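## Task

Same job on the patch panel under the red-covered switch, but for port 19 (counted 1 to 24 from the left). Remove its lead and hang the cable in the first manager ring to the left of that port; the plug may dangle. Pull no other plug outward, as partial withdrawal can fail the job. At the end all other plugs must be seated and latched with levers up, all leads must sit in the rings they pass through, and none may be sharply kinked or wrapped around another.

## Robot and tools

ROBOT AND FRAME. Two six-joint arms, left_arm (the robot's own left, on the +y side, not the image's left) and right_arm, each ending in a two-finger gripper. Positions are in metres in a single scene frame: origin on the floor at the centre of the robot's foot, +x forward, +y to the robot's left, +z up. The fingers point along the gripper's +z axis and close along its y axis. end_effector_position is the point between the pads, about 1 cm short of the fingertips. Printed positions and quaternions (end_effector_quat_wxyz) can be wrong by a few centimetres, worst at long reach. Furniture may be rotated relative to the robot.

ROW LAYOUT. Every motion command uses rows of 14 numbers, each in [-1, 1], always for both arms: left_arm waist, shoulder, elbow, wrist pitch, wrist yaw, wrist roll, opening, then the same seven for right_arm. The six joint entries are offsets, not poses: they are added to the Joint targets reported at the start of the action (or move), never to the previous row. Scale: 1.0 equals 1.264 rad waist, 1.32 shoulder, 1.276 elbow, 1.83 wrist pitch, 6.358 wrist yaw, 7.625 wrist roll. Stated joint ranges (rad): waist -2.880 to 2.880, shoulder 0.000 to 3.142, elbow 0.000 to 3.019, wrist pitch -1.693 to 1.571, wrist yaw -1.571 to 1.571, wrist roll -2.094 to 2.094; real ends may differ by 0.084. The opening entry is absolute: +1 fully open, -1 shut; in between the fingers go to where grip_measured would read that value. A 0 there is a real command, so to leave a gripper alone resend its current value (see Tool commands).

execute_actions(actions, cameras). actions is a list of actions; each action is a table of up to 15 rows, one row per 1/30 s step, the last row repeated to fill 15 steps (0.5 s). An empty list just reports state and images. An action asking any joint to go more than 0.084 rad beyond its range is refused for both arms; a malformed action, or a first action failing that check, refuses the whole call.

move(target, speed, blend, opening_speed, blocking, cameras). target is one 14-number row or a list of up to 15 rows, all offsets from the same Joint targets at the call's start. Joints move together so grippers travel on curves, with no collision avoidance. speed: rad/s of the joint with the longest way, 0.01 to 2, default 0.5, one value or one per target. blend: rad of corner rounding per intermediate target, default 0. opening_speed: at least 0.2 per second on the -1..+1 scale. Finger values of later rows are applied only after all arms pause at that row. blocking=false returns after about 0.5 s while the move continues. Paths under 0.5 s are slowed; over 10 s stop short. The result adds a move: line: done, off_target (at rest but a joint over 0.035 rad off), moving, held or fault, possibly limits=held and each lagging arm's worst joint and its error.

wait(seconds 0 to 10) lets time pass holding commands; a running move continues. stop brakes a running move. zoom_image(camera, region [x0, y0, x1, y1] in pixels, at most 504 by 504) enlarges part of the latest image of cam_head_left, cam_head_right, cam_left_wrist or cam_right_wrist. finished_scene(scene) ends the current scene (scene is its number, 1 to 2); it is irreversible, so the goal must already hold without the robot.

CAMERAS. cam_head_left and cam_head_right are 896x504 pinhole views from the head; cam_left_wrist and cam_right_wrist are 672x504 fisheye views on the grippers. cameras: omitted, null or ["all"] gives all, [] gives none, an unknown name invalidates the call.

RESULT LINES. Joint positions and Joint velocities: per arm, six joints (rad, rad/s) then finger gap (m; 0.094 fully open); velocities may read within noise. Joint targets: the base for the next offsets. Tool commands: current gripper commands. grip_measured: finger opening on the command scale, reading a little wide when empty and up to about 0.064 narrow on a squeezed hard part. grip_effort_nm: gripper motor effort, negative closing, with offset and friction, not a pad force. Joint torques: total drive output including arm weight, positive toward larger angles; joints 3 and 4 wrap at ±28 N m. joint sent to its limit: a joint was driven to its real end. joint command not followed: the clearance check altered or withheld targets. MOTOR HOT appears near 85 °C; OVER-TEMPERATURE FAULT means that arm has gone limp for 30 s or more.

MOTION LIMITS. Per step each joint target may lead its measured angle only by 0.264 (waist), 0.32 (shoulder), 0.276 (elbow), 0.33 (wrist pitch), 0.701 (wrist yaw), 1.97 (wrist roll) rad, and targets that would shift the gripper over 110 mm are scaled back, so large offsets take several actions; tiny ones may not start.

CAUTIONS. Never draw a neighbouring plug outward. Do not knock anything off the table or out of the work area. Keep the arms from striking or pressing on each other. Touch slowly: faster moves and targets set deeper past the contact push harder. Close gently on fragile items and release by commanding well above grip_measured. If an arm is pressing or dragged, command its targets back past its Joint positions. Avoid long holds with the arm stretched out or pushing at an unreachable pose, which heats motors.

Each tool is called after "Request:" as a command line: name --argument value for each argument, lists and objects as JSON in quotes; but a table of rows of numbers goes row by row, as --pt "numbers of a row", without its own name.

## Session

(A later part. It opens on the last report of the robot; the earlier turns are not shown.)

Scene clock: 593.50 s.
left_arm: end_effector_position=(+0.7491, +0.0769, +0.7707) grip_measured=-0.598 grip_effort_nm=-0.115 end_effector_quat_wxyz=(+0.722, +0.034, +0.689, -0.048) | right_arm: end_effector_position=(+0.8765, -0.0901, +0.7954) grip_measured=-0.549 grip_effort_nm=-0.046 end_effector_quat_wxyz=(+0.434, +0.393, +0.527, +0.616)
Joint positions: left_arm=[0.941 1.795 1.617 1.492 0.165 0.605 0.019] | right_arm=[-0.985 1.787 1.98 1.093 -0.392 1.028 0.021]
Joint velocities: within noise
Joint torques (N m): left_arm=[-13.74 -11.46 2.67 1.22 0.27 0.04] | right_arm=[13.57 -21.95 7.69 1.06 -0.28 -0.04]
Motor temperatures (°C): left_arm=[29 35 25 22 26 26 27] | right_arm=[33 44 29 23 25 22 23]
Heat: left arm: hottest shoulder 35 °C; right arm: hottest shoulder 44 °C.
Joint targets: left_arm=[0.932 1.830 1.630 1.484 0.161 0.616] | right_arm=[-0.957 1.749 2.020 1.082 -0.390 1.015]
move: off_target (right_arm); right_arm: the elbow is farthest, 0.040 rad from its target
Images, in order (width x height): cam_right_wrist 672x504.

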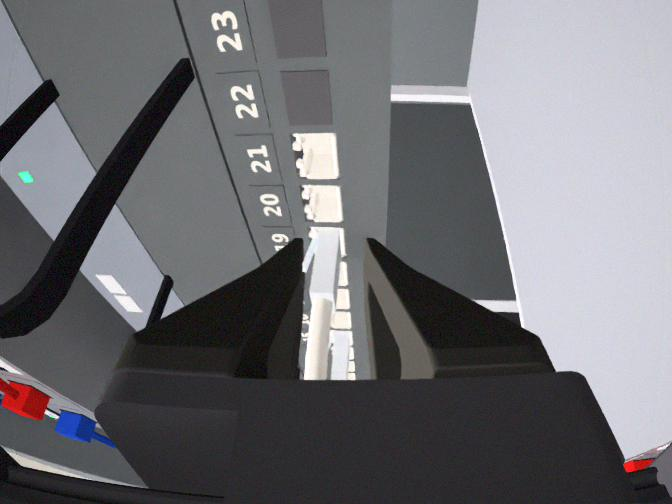

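Request:
move --target '[0,0,0,0,0,0,-0.6,0.004,0,0,0,0,0,-0.55]' --speed 0.1 --cameras '["cam_right_wrist","cam_left_wrist"]'

Request:
zoom_image --camera "cam_right_wrist" --region '[240, 170, 430, 360]'

Request:
zoom_image --camera "cam_left_wrist" --region '[480, 60, 630, 180]'

Scene clock: 604.87 s.
left_arm: end_effector_position=(+0.7491, +0.0769, +0.7707) grip_measured=-0.598 grip_effort_nm=-0.115 end_effector_quat_wxyz=(+0.722, +0.034, +0.689, -0.048) | right_arm: end_effector_position=(+0.8767, -0.0901, +0.7957) grip_measured=-0.549 grip_effort_nm=-0.037 end_effector_quat_wxyz=(+0.434, +0.393, +0.527, +0.616)
Joint positions: left_arm=[0.941 1.795 1.617 1.492 0.165 0.605 0.019] | right_arm=[-0.985 1.786 1.98 1.093 -0.391 1.028 0.021]
Joint velocities: within noise
Joint torques (N m): left_arm=[-13.63 -11.58 2.71 1.2 0.27 0.04] | right_arm=[13.86 -21.77 7.62 1.06 -0.3 -0.06]
Motor temperatures (°C): left_arm=[29 35 25 22 26 26 27] | right_arm=[33 45 29 23 25 22 23]
Heat: left arm: hottest shoulder 35 °C; right arm: hottest shoulder 45 °C.
Joint targets: left_arm=[0.932 1.830 1.630 1.484 0.161 0.616] | right_arm=[-0.952 1.749 2.020 1.082 -0.389 1.015]
move: off_target (right_arm); right_arm: the elbow is farthest, 0.040 rad from its target
Images, in order (width x height): cam_left_wrist 672x504, cam_right_wrist 672x504.

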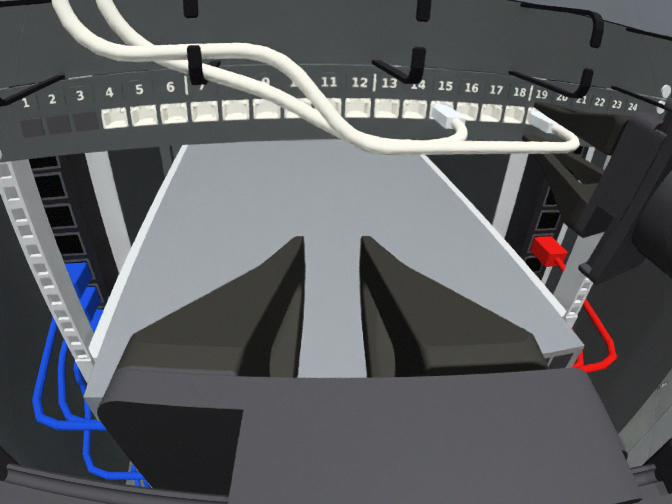

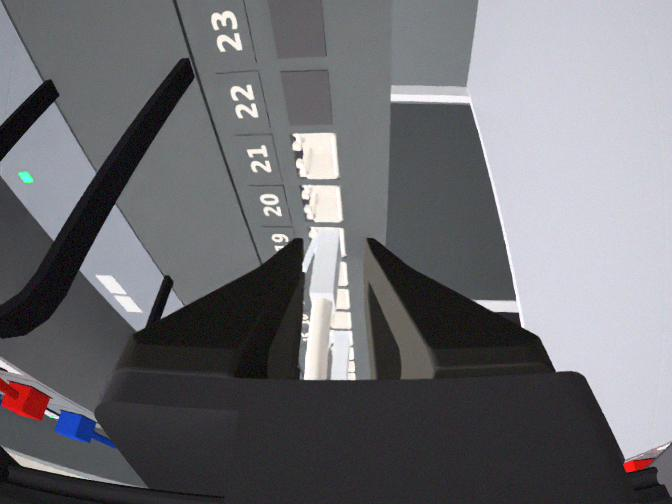

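Scaled by 2.653 from the camera's 672x504 image, which has a finer 960x720 frame.

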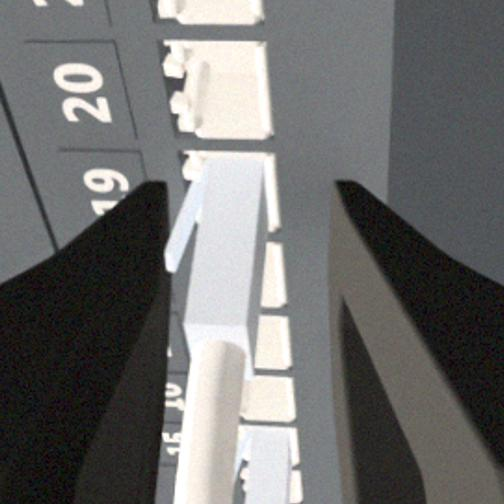

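Scaled by 3.360 from the camera's 672x504 image, which has a finer 960x720 frame.

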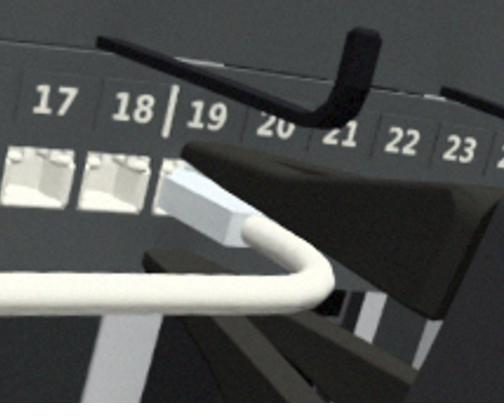

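Request:
move --target '[0,0,0,0,0,0,-0.6,0.004,-0.004,0,0,0,0,-0.55]' --speed 0.1 --cameras '["cam_right_wrist","cam_left_wrist"]'

Request:
zoom_image --camera "cam_right_wrist" --region '[240, 170, 430, 360]'

Scene clock: 620.80 s.
left_arm: end_effector_position=(+0.7491, +0.0769, +0.7707) grip_measured=-0.598 grip_effort_nm=-0.115 end_effector_quat_wxyz=(+0.722, +0.034, +0.689, -0.048) | right_arm: end_effector_position=(+0.8768, -0.0900, +0.7957) grip_measured=-0.549 grip_effort_nm=-0.037 end_effector_quat_wxyz=(+0.434, +0.394, +0.527, +0.616)
Joint positions: left_arm=[0.941 1.795 1.617 1.492 0.165 0.605 0.019] | right_arm=[-0.985 1.786 1.98 1.093 -0.39 1.028 0.021]
Joint velocities: within noise
Joint torques (N m): left_arm=[-13.68 -11.46 2.71 1.2 0.26 0.04] | right_arm=[14.1 -22.18 7.6 1.07 -0.35 -0.04]
Motor temperatures (°C): left_arm=[29 35 25 22 26 26 27] | right_arm=[33 45 29 23 25 22 23]
Heat: left arm: hottest shoulder 35 °C; right arm: hottest shoulder 45 °C.
Joint targets: left_arm=[0.932 1.830 1.630 1.484 0.161 0.616] | right_arm=[-0.947 1.744 2.020 1.082 -0.390 1.015]
move: off_target (right_arm); right_arm: the shoulder is farthest, 0.043 rad from its target
Images, in order (width x height): cam_left_wrist 672x504, cam_right_wrist 672x504.

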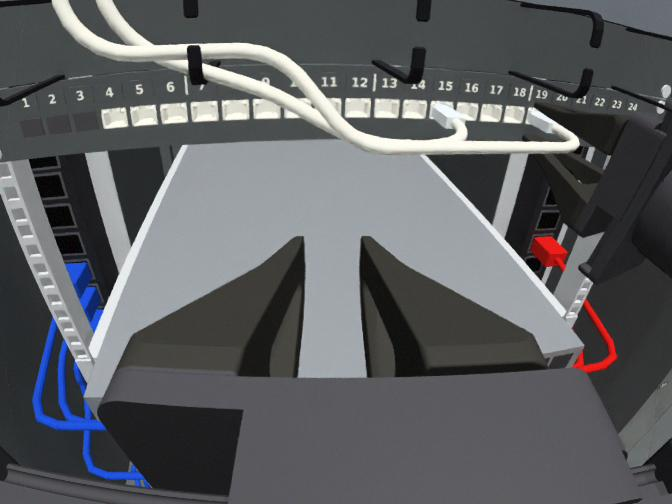

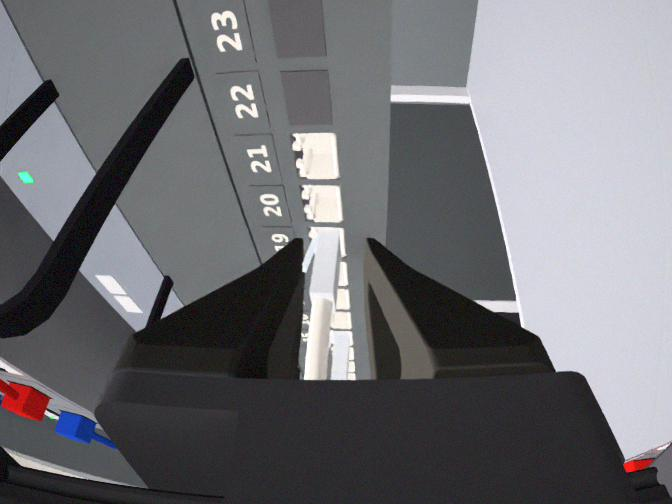

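Scaled by 2.653 from the camera's 672x504 image, which has a finer 960x720 frame.

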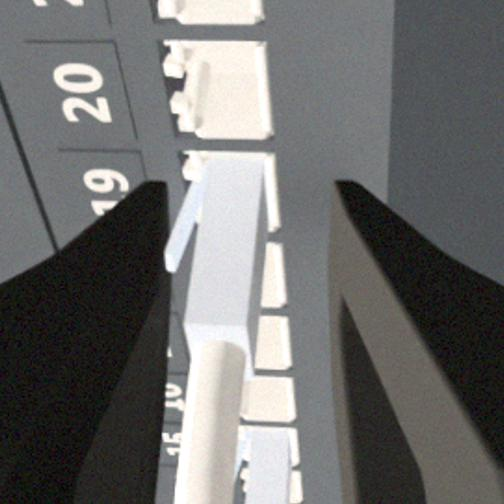

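Request:
move --target '[0,0,0,0,0,0,-0.6,-0.007,0.0106,0,0,0,0,-0.66]' --speed 0.1 --opening_speed 0.2 --cameras '["cam_right_wrist","cam_left_wrist"]'

Request:
zoom_image --camera "cam_right_wrist" --region '[240, 170, 430, 360]'

Request:
zoom_image --camera "cam_left_wrist" --region '[480, 60, 630, 180]'

Scene clock: 645.67 s.
left_arm: end_effector_position=(+0.7491, +0.0769, +0.7707) grip_measured=-0.598 grip_effort_nm=-0.110 end_effector_quat_wxyz=(+0.722, +0.034, +0.689, -0.048) | right_arm: end_effector_position=(+0.8768, -0.0879, +0.7967) grip_measured=-0.658 grip_effort_nm=-0.056 end_effector_quat_wxyz=(+0.433, +0.395, +0.526, +0.616)
Joint positions: left_arm=[0.941 1.795 1.617 1.492 0.165 0.605 0.019] | right_arm=[-0.981 1.786 1.98 1.09 -0.39 1.028 0.016]
Joint velocities: within noise
Joint torques (N m): left_arm=[-13.63 -11.63 2.67 1.21 0.27 0.03] | right_arm=[13.45 -20.84 7.62 1.17 -0.37 -0.05]
Motor temperatures (°C): left_arm=[29 35 25 22 26 26 27] | right_arm=[33 46 29 23 25 22 23]
Heat: left arm: hottest shoulder 35 °C; right arm: hottest shoulder 46 °C.
Joint targets: left_arm=[0.932 1.830 1.630 1.484 0.161 0.616] | right_arm=[-0.956 1.758 2.020 1.081 -0.389 1.014]
move: off_target (right_arm); right_arm: the elbow is farthest, 0.040 rad from its target
Images, in order (width x height): cam_left_wrist 672x504, cam_right_wrist 672x504.

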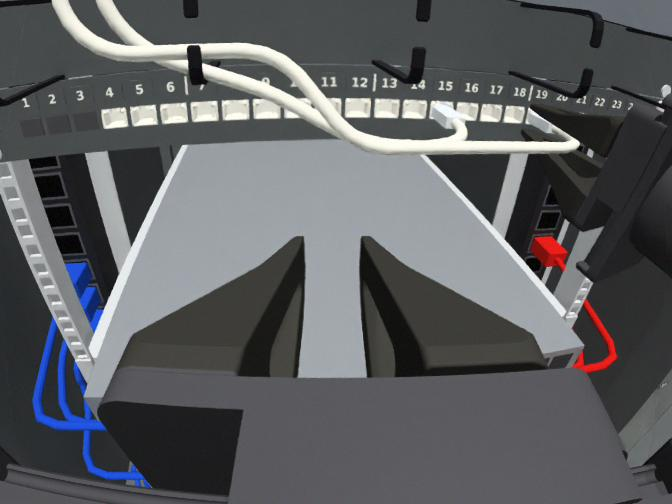

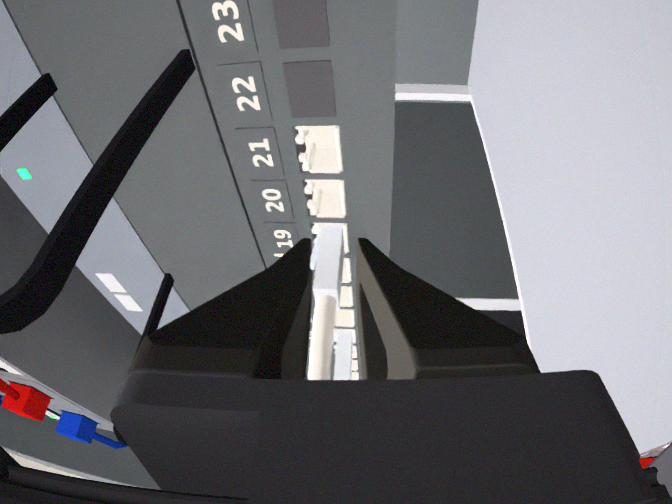

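Scaled by 2.653 from the camera's 672x504 image, which has a finer 960x720 frame.

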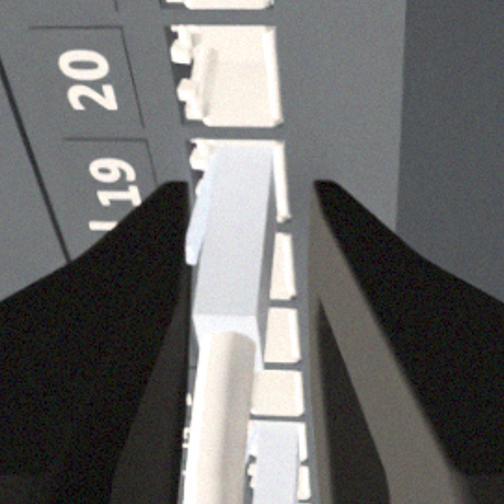

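Scaled by 3.360 from the camera's 672x504 image, which has a finer 960x720 frame.

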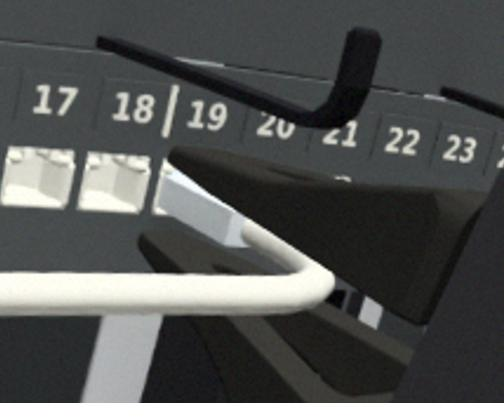

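Request:
move --target '[0,0,0,0,0,0,-0.6,0,-0.0106,0,0,0,0,-0.66]' --speed 0.1 --cameras '["cam_right_wrist","cam_left_wrist"]'

Request:
zoom_image --camera "cam_right_wrist" --region '[240, 170, 430, 360]'

Scene clock: 653.57 s.
left_arm: end_effector_position=(+0.7491, +0.0769, +0.7707) grip_measured=-0.598 grip_effort_nm=-0.115 end_effector_quat_wxyz=(+0.722, +0.034, +0.689, -0.048) | right_arm: end_effector_position=(+0.8770, -0.0881, +0.7969) grip_measured=-0.658 grip_effort_nm=-0.051 end_effector_quat_wxyz=(+0.433, +0.395, +0.526, +0.616)
Joint positions: left_arm=[0.941 1.795 1.617 1.492 0.165 0.605 0.019] | right_arm=[-0.981 1.786 1.98 1.09 -0.39 1.028 0.016]
Joint velocities: within noise
Joint torques (N m): left_arm=[-13.63 -11.63 2.67 1.22 0.27 0.03] | right_arm=[13.27 -22.3 7.64 1.13 -0.34 -0.05]
Motor temperatures (°C): left_arm=[29 35 25 22 26 26 27] | right_arm=[33 46 29 23 25 22 23]
Heat: left arm: hottest shoulder 35 °C; right arm: hottest shoulder 46 °C.
Joint targets: left_arm=[0.932 1.830 1.630 1.484 0.161 0.616] | right_arm=[-0.956 1.744 2.020 1.081 -0.389 1.014]
move: off_target (right_arm); right_arm: the shoulder is farthest, 0.042 rad from its target
Images, in order (width x height): cam_left_wrist 672x504, cam_right_wrist 672x504.

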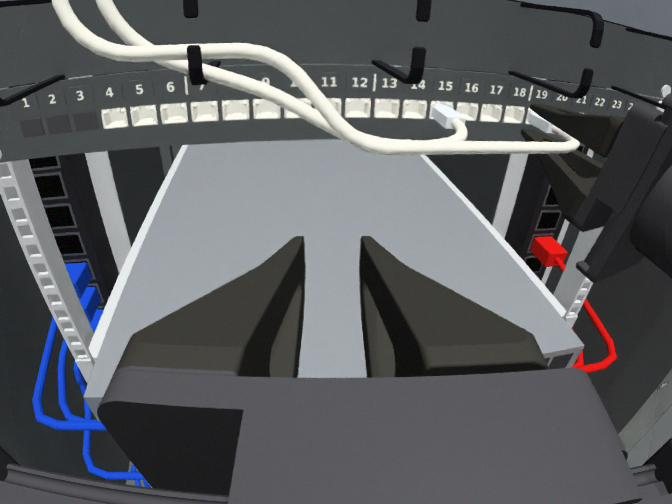

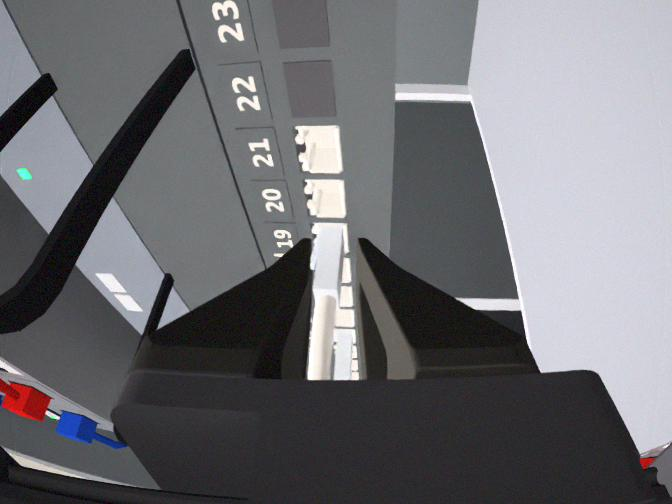

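Scaled by 2.653 from the camera's 672x504 image, which has a finer 960x720 frame.

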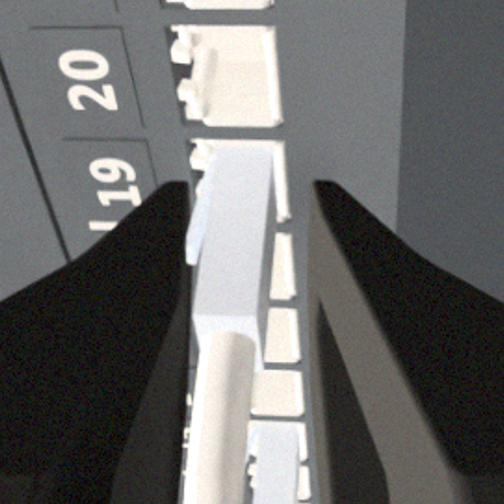

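Request:
move --target '[0,0,0,0,0,0,-0.6,0,0,0,0,0,0,-0.75]' --speed 0.1 --opening_speed 0.2 --cameras '["cam_right_wrist","cam_left_wrist"]'

Request:
zoom_image --camera "cam_right_wrist" --region '[240, 170, 430, 360]'

Request:
zoom_image --camera "cam_left_wrist" --region '[480, 60, 630, 180]'

Scene clock: 667.27 s.
left_arm: end_effector_position=(+0.7491, +0.0769, +0.7707) grip_measured=-0.598 grip_effort_nm=-0.110 end_effector_quat_wxyz=(+0.722, +0.034, +0.689, -0.048) | right_arm: end_effector_position=(+0.8772, -0.0881, +0.7973) grip_measured=-0.748 grip_effort_nm=-0.056 end_effector_quat_wxyz=(+0.433, +0.395, +0.526, +0.617)
Joint positions: left_arm=[0.941 1.795 1.617 1.492 0.165 0.605 0.019] | right_arm=[-0.98 1.786 1.98 1.09 -0.39 1.028 0.012]
Joint velocities: within noise
Joint torques (N m): left_arm=[-13.68 -11.63 2.69 1.21 0.27 0.03] | right_arm=[13.39 -22.07 7.62 1.06 -0.36 -0.03]
Motor temperatures (°C): left_arm=[29 35 25 22 26 26 27] | right_arm=[33 46 29 23 25 22 23]
Heat: left arm: hottest shoulder 35 °C; right arm: hottest shoulder 46 °C.
Joint targets: left_arm=[0.932 1.830 1.630 1.484 0.161 0.616] | right_arm=[-0.956 1.744 2.020 1.081 -0.389 1.014]
move: off_target (right_arm); right_arm: the shoulder is farthest, 0.042 rad from its target
Images, in order (width x height): cam_left_wrist 672x504, cam_right_wrist 672x504.

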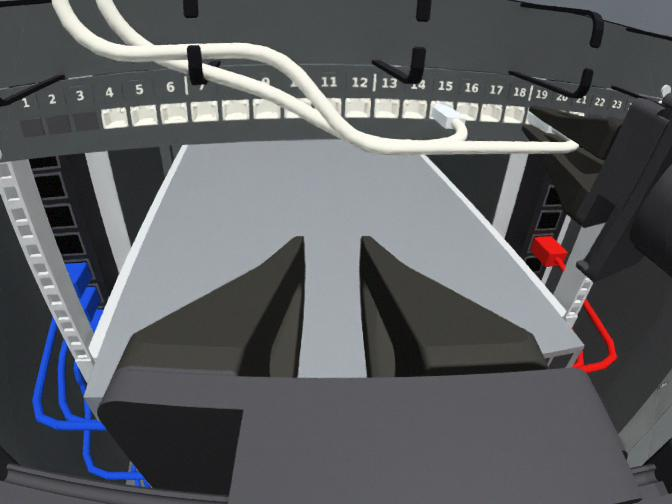

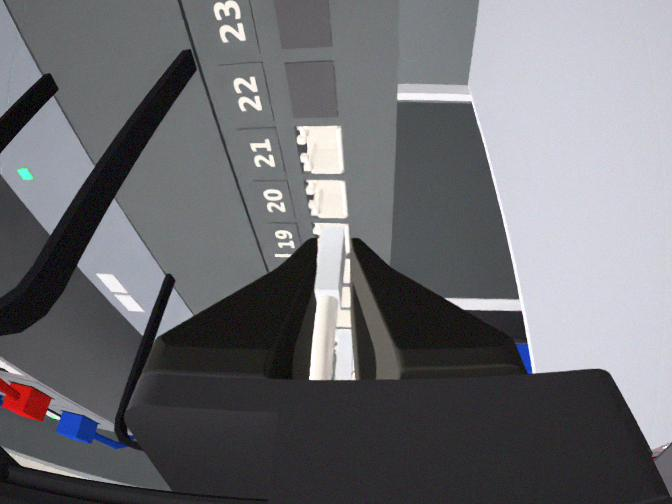

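Scaled by 2.653 from the camera's 672x504 image, which has a finer 960x720 frame.

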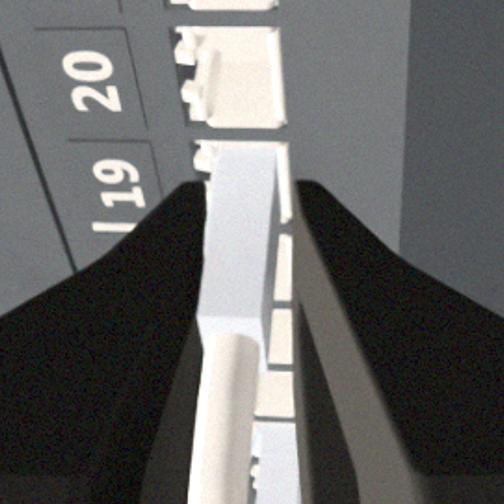

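Scaled by 3.360 from the camera's 672x504 image, which has a finer 960x720 frame.

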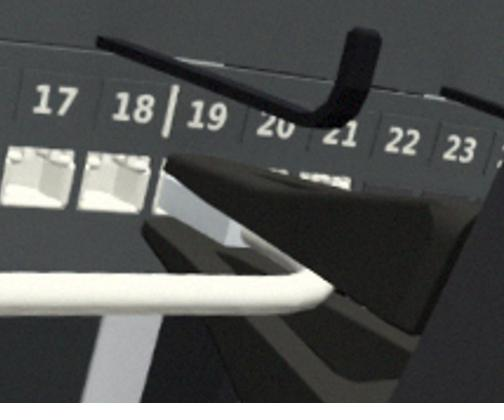

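Request:
move --target '[0,0,0,0,0,0,-0.6,0,0,0,0,0,0,-0.82]' --speed 0.1 --opening_speed 0.2 --cameras '["cam_right_wrist","cam_left_wrist"]'

Request:
zoom_image --camera "cam_right_wrist" --region '[240, 170, 430, 360]'

Scene clock: 674.37 s.
left_arm: end_effector_position=(+0.7491, +0.0769, +0.7707) grip_measured=-0.598 grip_effort_nm=-0.115 end_effector_quat_wxyz=(+0.722, +0.034, +0.689, -0.048) | right_arm: end_effector_position=(+0.8773, -0.0881, +0.7977) grip_measured=-0.813 grip_effort_nm=-0.281 end_effector_quat_wxyz=(+0.433, +0.394, +0.526, +0.617)
Joint positions: left_arm=[0.941 1.795 1.617 1.492 0.165 0.605 0.019] | right_arm=[-0.98 1.785 1.98 1.09 -0.391 1.026 0.009]
Joint velocities: within noise
Joint torques (N m): left_arm=[-13.74 -11.58 2.65 1.17 0.24 0.04] | right_arm=[13.39 -22.24 7.61 1.18 -0.31 -0.03]
Motor temperatures (°C): left_arm=[29 35 25 22 26 26 27] | right_arm=[33 46 29 23 25 22 23]
Heat: left arm: hottest shoulder 35 °C; right arm: hottest shoulder 46 °C.
Joint targets: left_arm=[0.932 1.830 1.630 1.484 0.161 0.616] | right_arm=[-0.956 1.744 2.020 1.081 -0.389 1.015]
move: off_target (right_arm); right_arm: the shoulder is farthest, 0.041 rad from its target
Images, in order (width x height): cam_left_wrist 672x504, cam_right_wrist 672x504.

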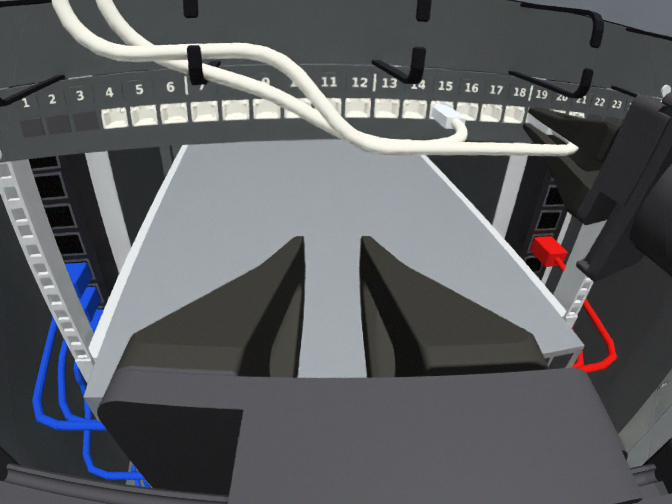

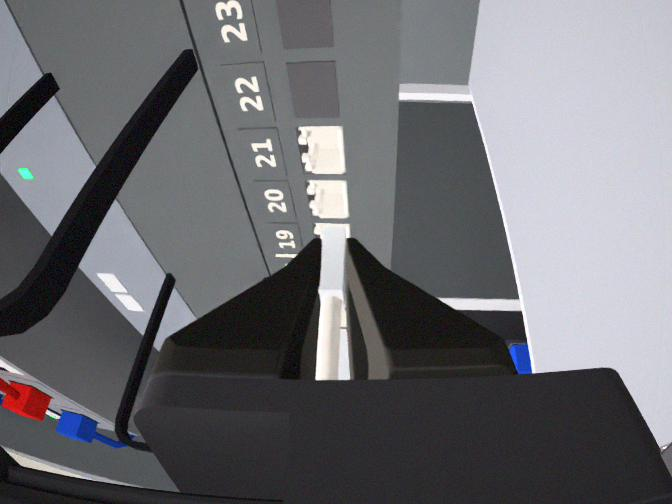

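Scaled by 2.653 from the camera's 672x504 image, which has a finer 960x720 frame.

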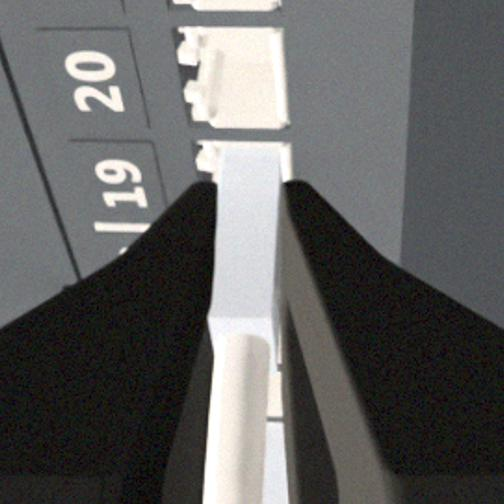

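Request:
move --target '[0,0,0,0,0,0,-0.6,0,0.008,0,0,0,0,-1]' --speed 0.1 --opening_speed 0.25 --cameras '["cam_right_wrist","cam_left_wrist"]'

Request:
zoom_image --camera "cam_left_wrist" --region '[480, 60, 630, 180]'

Scene clock: 683.80 s.
left_arm: end_effector_position=(+0.7491, +0.0769, +0.7707) grip_measured=-0.598 grip_effort_nm=-0.110 end_effector_quat_wxyz=(+0.722, +0.034, +0.689, -0.048) | right_arm: end_effector_position=(+0.8773, -0.0881, +0.7977) grip_measured=-0.852 grip_effort_nm=-0.999 end_effector_quat_wxyz=(+0.436, +0.391, +0.528, +0.615)
Joint positions: left_arm=[0.941 1.795 1.617 1.492 0.165 0.605 0.019] | right_arm=[-0.98 1.785 1.98 1.09 -0.391 1.018 0.007]
Joint velocities: within noise
Joint torques (N m): left_arm=[-13.57 -11.69 2.62 1.24 0.27 0.03] | right_arm=[13.1 -21.19 7.65 1.17 -0.29 0.05]
Motor temperatures (°C): left_arm=[29 35 25 22 26 26 27] | right_arm=[33 44 29 23 25 22 23]
Heat: left arm: hottest shoulder 35 °C; right arm: hottest shoulder 44 °C.
Joint targets: left_arm=[0.932 1.830 1.630 1.484 0.161 0.615] | right_arm=[-0.956 1.755 2.020 1.081 -0.389 1.015]
move: off_target (right_arm); right_arm: the elbow is farthest, 0.040 rad from its target
Images, in order (width x height): cam_left_wrist 672x504, cam_right_wrist 672x504.

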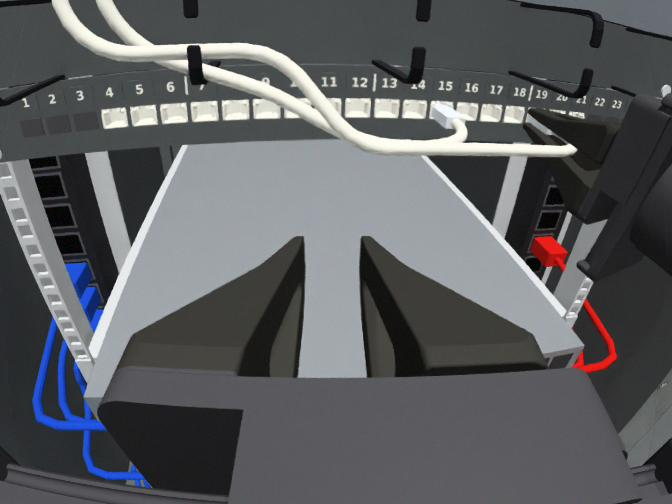

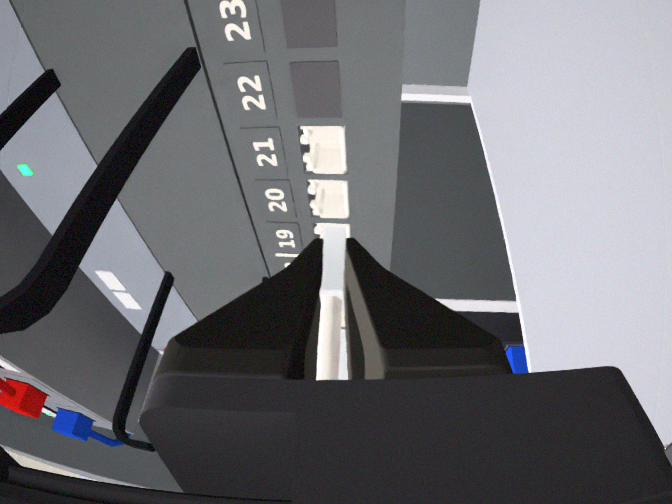

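Scaled by 3.360 from the camera's 672x504 image, which has a finer 960x720 frame.

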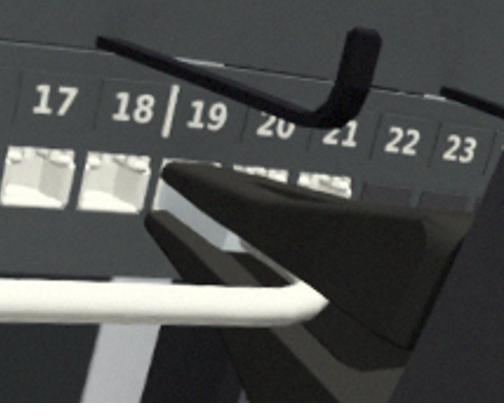

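Request:
move --pt "0 0 0 0 0 0 -0.6 0 0 -0.0353 0 0 0 -1" --pt "0 0 0 0 0 0 -0.6 -0.003 -0.0265 -0.1614 0.076 0 0 -1" --speed 0.15 --blend '[0.01,0]'

Request:
zoom_image --camera "cam_left_wrist" --region '[480, 60, 630, 180]'

Scene clock: 715.70 s.
left_arm: end_effector_position=(+0.7491, +0.0769, +0.7707) grip_measured=-0.598 grip_effort_nm=-0.110 end_effector_quat_wxyz=(+0.722, +0.034, +0.689, -0.048) | right_arm: end_effector_position=(+0.8376, -0.0837, +0.7979) grip_measured=-0.857 grip_effort_nm=-0.994 end_effector_quat_wxyz=(+0.434, +0.395, +0.528, +0.615)
Joint positions: left_arm=[0.941 1.795 1.617 1.492 0.165 0.605 0.019] | right_arm=[-0.976 1.746 1.823 1.202 -0.386 1.018 0.007]
Joint velocities: within noise
Joint torques (N m): left_arm=[-13.74 -11.63 2.69 1.18 0.26 0.03] | right_arm=[12.57 -20.13 2.74 2.22 -0.52 0.07]
Motor temperatures (°C): left_arm=[29 35 25 22 26 26 27] | right_arm=[33 42 29 23 25 22 25]
Heat: left arm: hottest shoulder 35 °C; right arm: hottest shoulder 42 °C.
Joint targets: left_arm=[0.932 1.830 1.630 1.484 0.161 0.615] | right_arm=[-0.960 1.720 1.814 1.221 -0.390 1.014]
move: done

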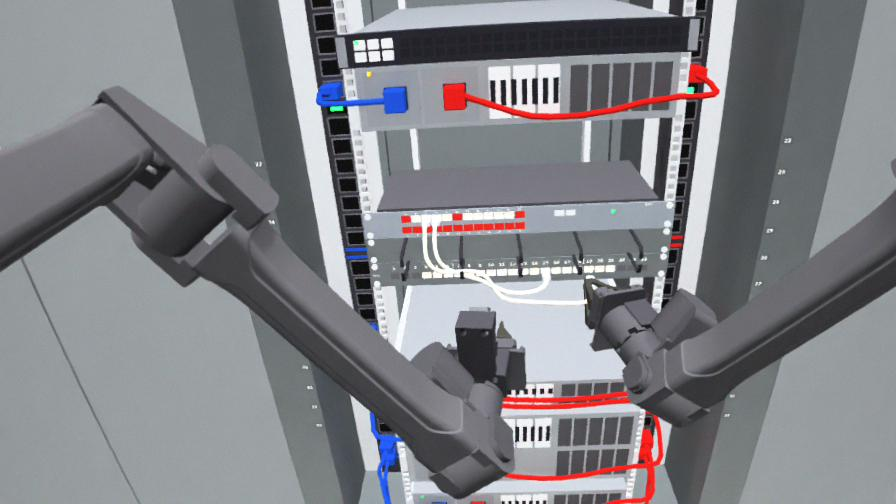

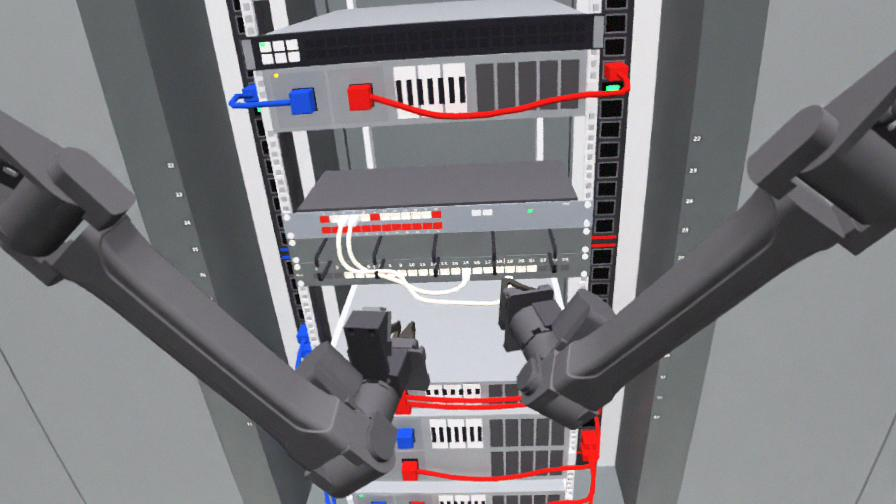

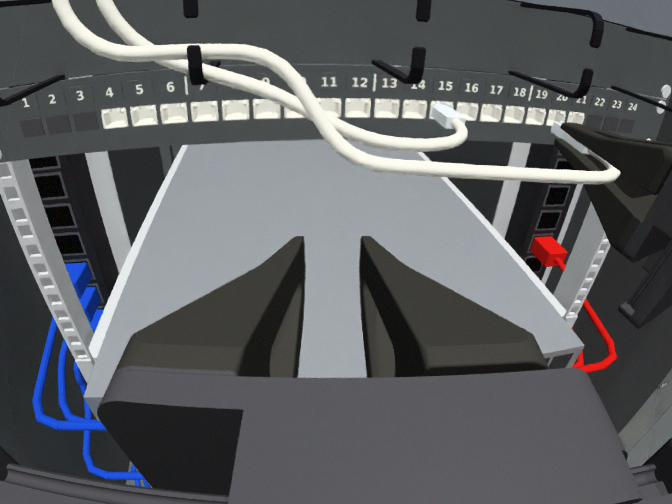

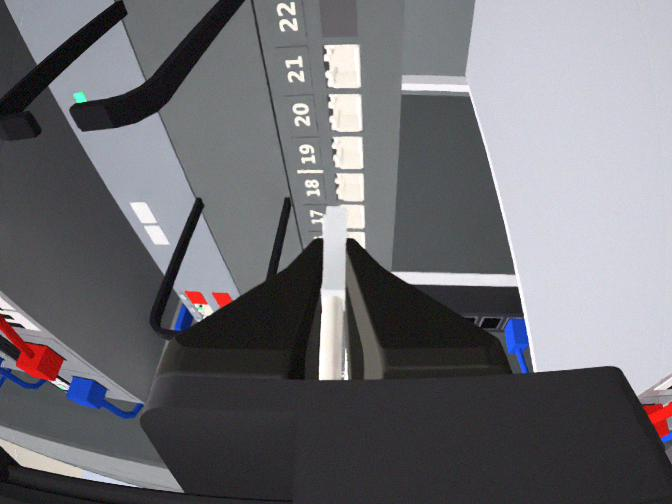

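Scaled by 3.360 from the camera's 672x504 image, which has a finer 960x720 frame.

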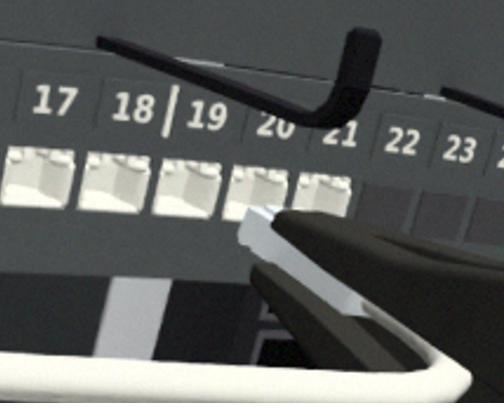

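Request:
move --target '[0,0,0,0,0,0,-0.6,-0.0688,-0.0318,-0.0729,0.0361,-0.0025,0.0063,-1]' --speed 0.15

Request:
zoom_image --camera "cam_head_left" --region '[380, 190, 700, 370]'

Request:
zoom_image --camera "cam_head_right" --region '[290, 190, 610, 370]'

Scene clock: 756.80 s.
left_arm: end_effector_position=(+0.7491, +0.0769, +0.7707) grip_measured=-0.598 grip_effort_nm=-0.110 end_effector_quat_wxyz=(+0.722, +0.034, +0.689, -0.048) | right_arm: end_effector_position=(+0.8161, -0.1045, +0.7927) grip_measured=-0.857 grip_effort_nm=-0.999 end_effector_quat_wxyz=(+0.431, +0.389, +0.534, +0.615)
Joint positions: left_arm=[0.941 1.795 1.617 1.492 0.165 0.605 0.019] | right_arm=[-1.018 1.709 1.729 1.265 -0.408 1.049 0.007]
Joint velocities: within noise
Joint torques (N m): left_arm=[-13.68 -11.63 2.7 1.22 0.26 0.02] | right_arm=[8 -20.25 2.52 2.54 -0.24 0.21]
Motor temperatures (°C): left_arm=[29 35 25 22 26 26 27] | right_arm=[33 41 27 23 25 21 25]
Heat: left arm: hottest shoulder 35 °C; right arm: hottest shoulder 41 °C.
Joint targets: left_arm=[0.932 1.830 1.630 1.484 0.161 0.615] | right_arm=[-1.047 1.678 1.721 1.287 -0.405 1.063]
move: done

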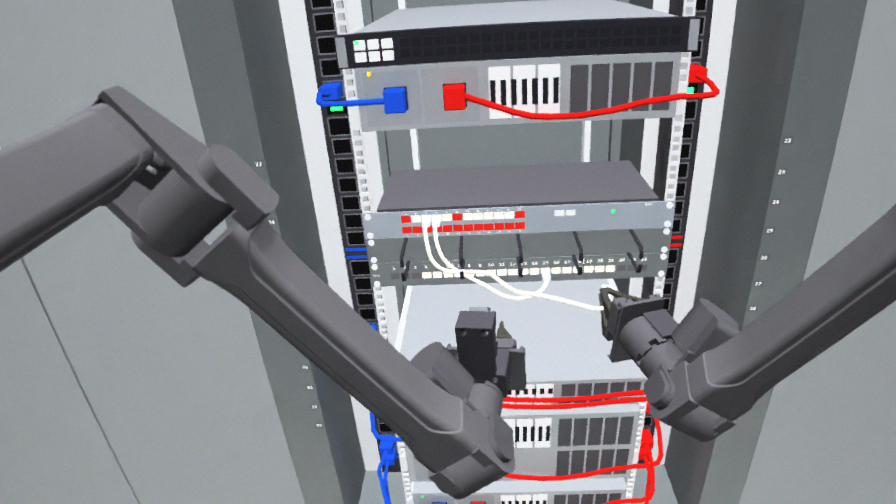

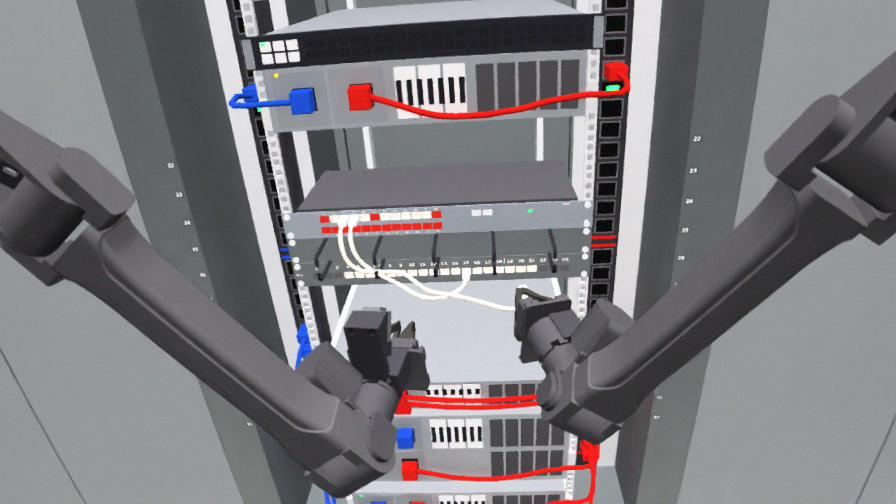

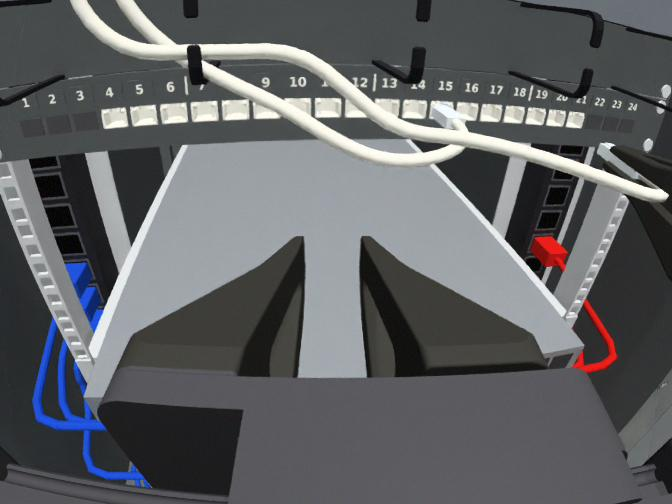

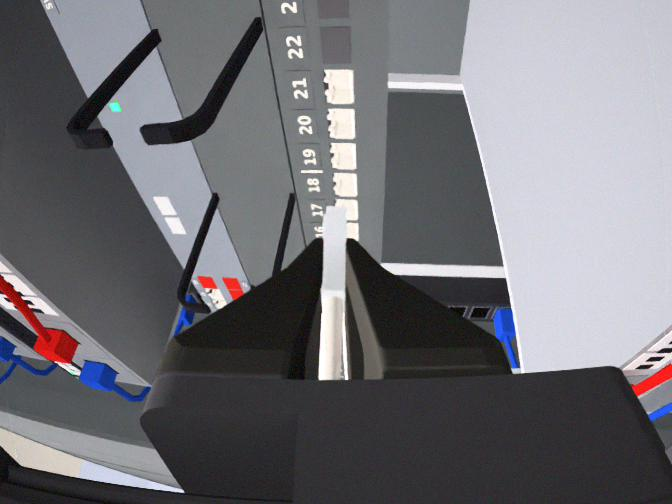

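Scaled by 1.575 from the camera's 896x504 image, which has a finer 1280x720 frame.

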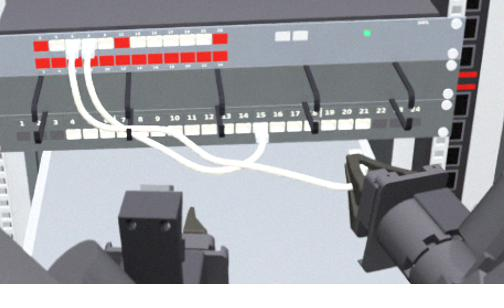

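Scaled by 1.575 from the camera's 896x504 image, which has a finer 1280x720 frame.

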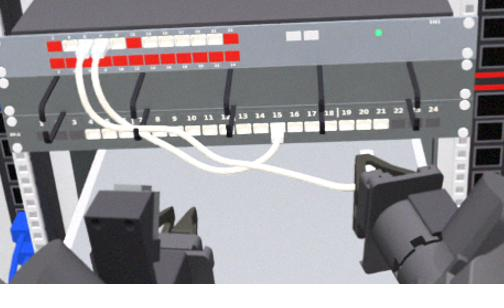

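Request:
move --target '[-0.0799,-0.0644,-0.0893,-0.0612,0.0153,-0.1919,-0.5,0,0,0,0,0,0,-1]' --speed 0.6

Scene clock: 797.07 s.
left_arm: end_effector_position=(+0.7232, +0.0042, +0.7983) grip_measured=-0.502 grip_effort_nm=0.051 end_effector_quat_wxyz=(+0.421, -0.418, +0.566, -0.573) | right_arm: end_effector_position=(+0.8161, -0.1045, +0.7928) grip_measured=-0.858 grip_effort_nm=-0.989 end_effector_quat_wxyz=(+0.431, +0.389, +0.534, +0.615)
Joint positions: left_arm=[0.847 1.758 1.523 1.38 0.255 -0.834 0.023] | right_arm=[-1.018 1.709 1.729 1.265 -0.408 1.05 0.007]
Joint velocities: within noise
Joint torques (N m): left_arm=[-15.44 -13.57 0.83 1.07 0.61 -0.09] | right_arm=[8.12 -20.6 2.43 2.45 -0.24 0.22]
Motor temperatures (°C): left_arm=[29 35 25 22 26 26 27] | right_arm=[32 40 26 23 25 21 26]
Heat: left arm: hottest shoulder 35 °C; right arm: hottest shoulder 40 °C.
Joint targets: left_arm=[0.831 1.745 1.516 1.372 0.258 -0.848] | right_arm=[-1.047 1.678 1.721 1.287 -0.405 1.063]
move: done

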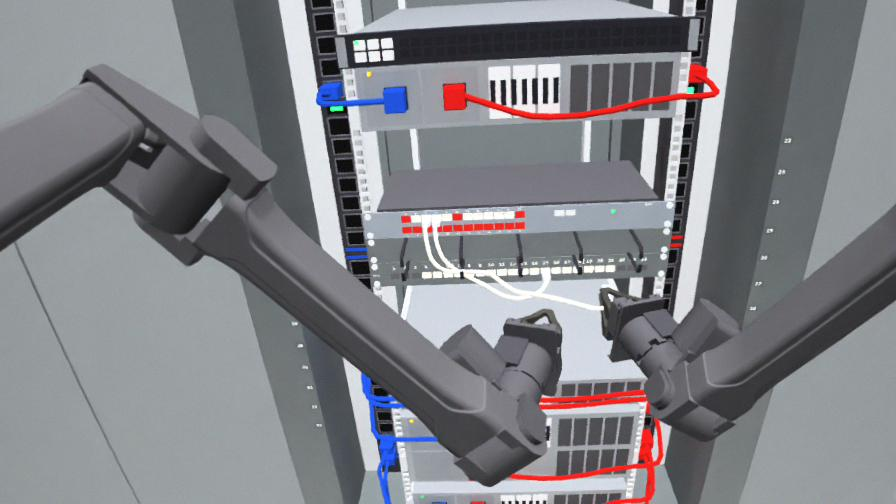

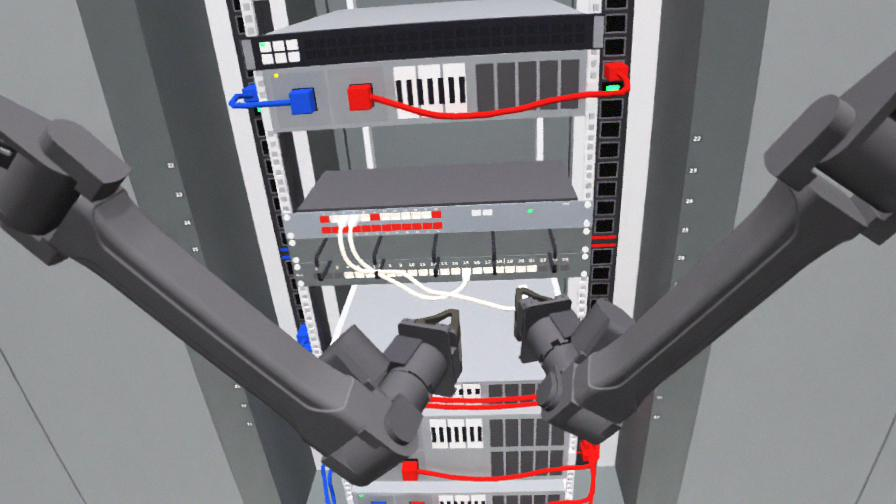

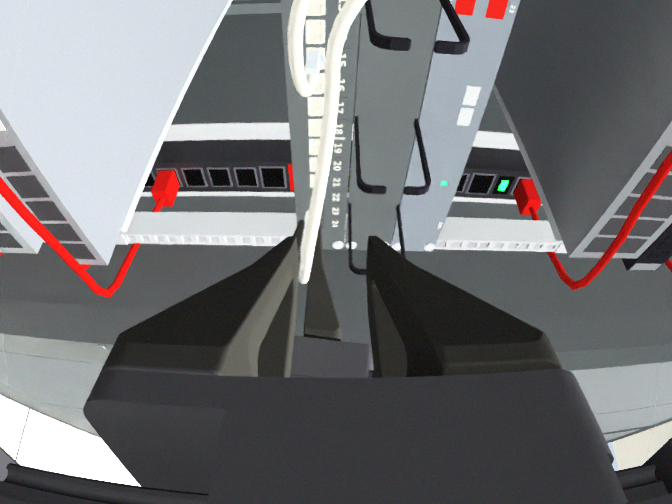

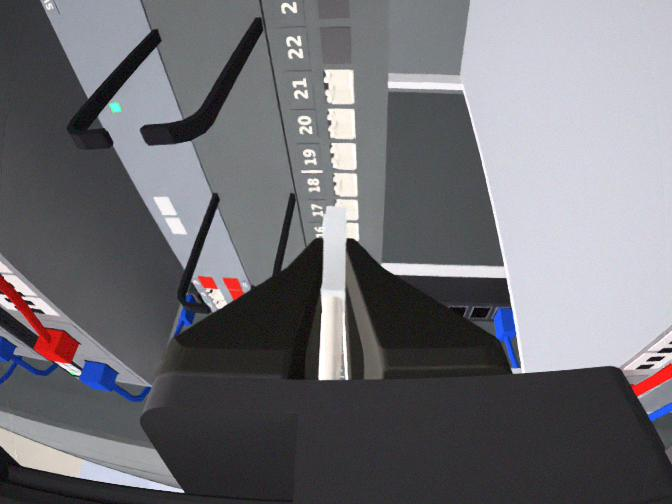

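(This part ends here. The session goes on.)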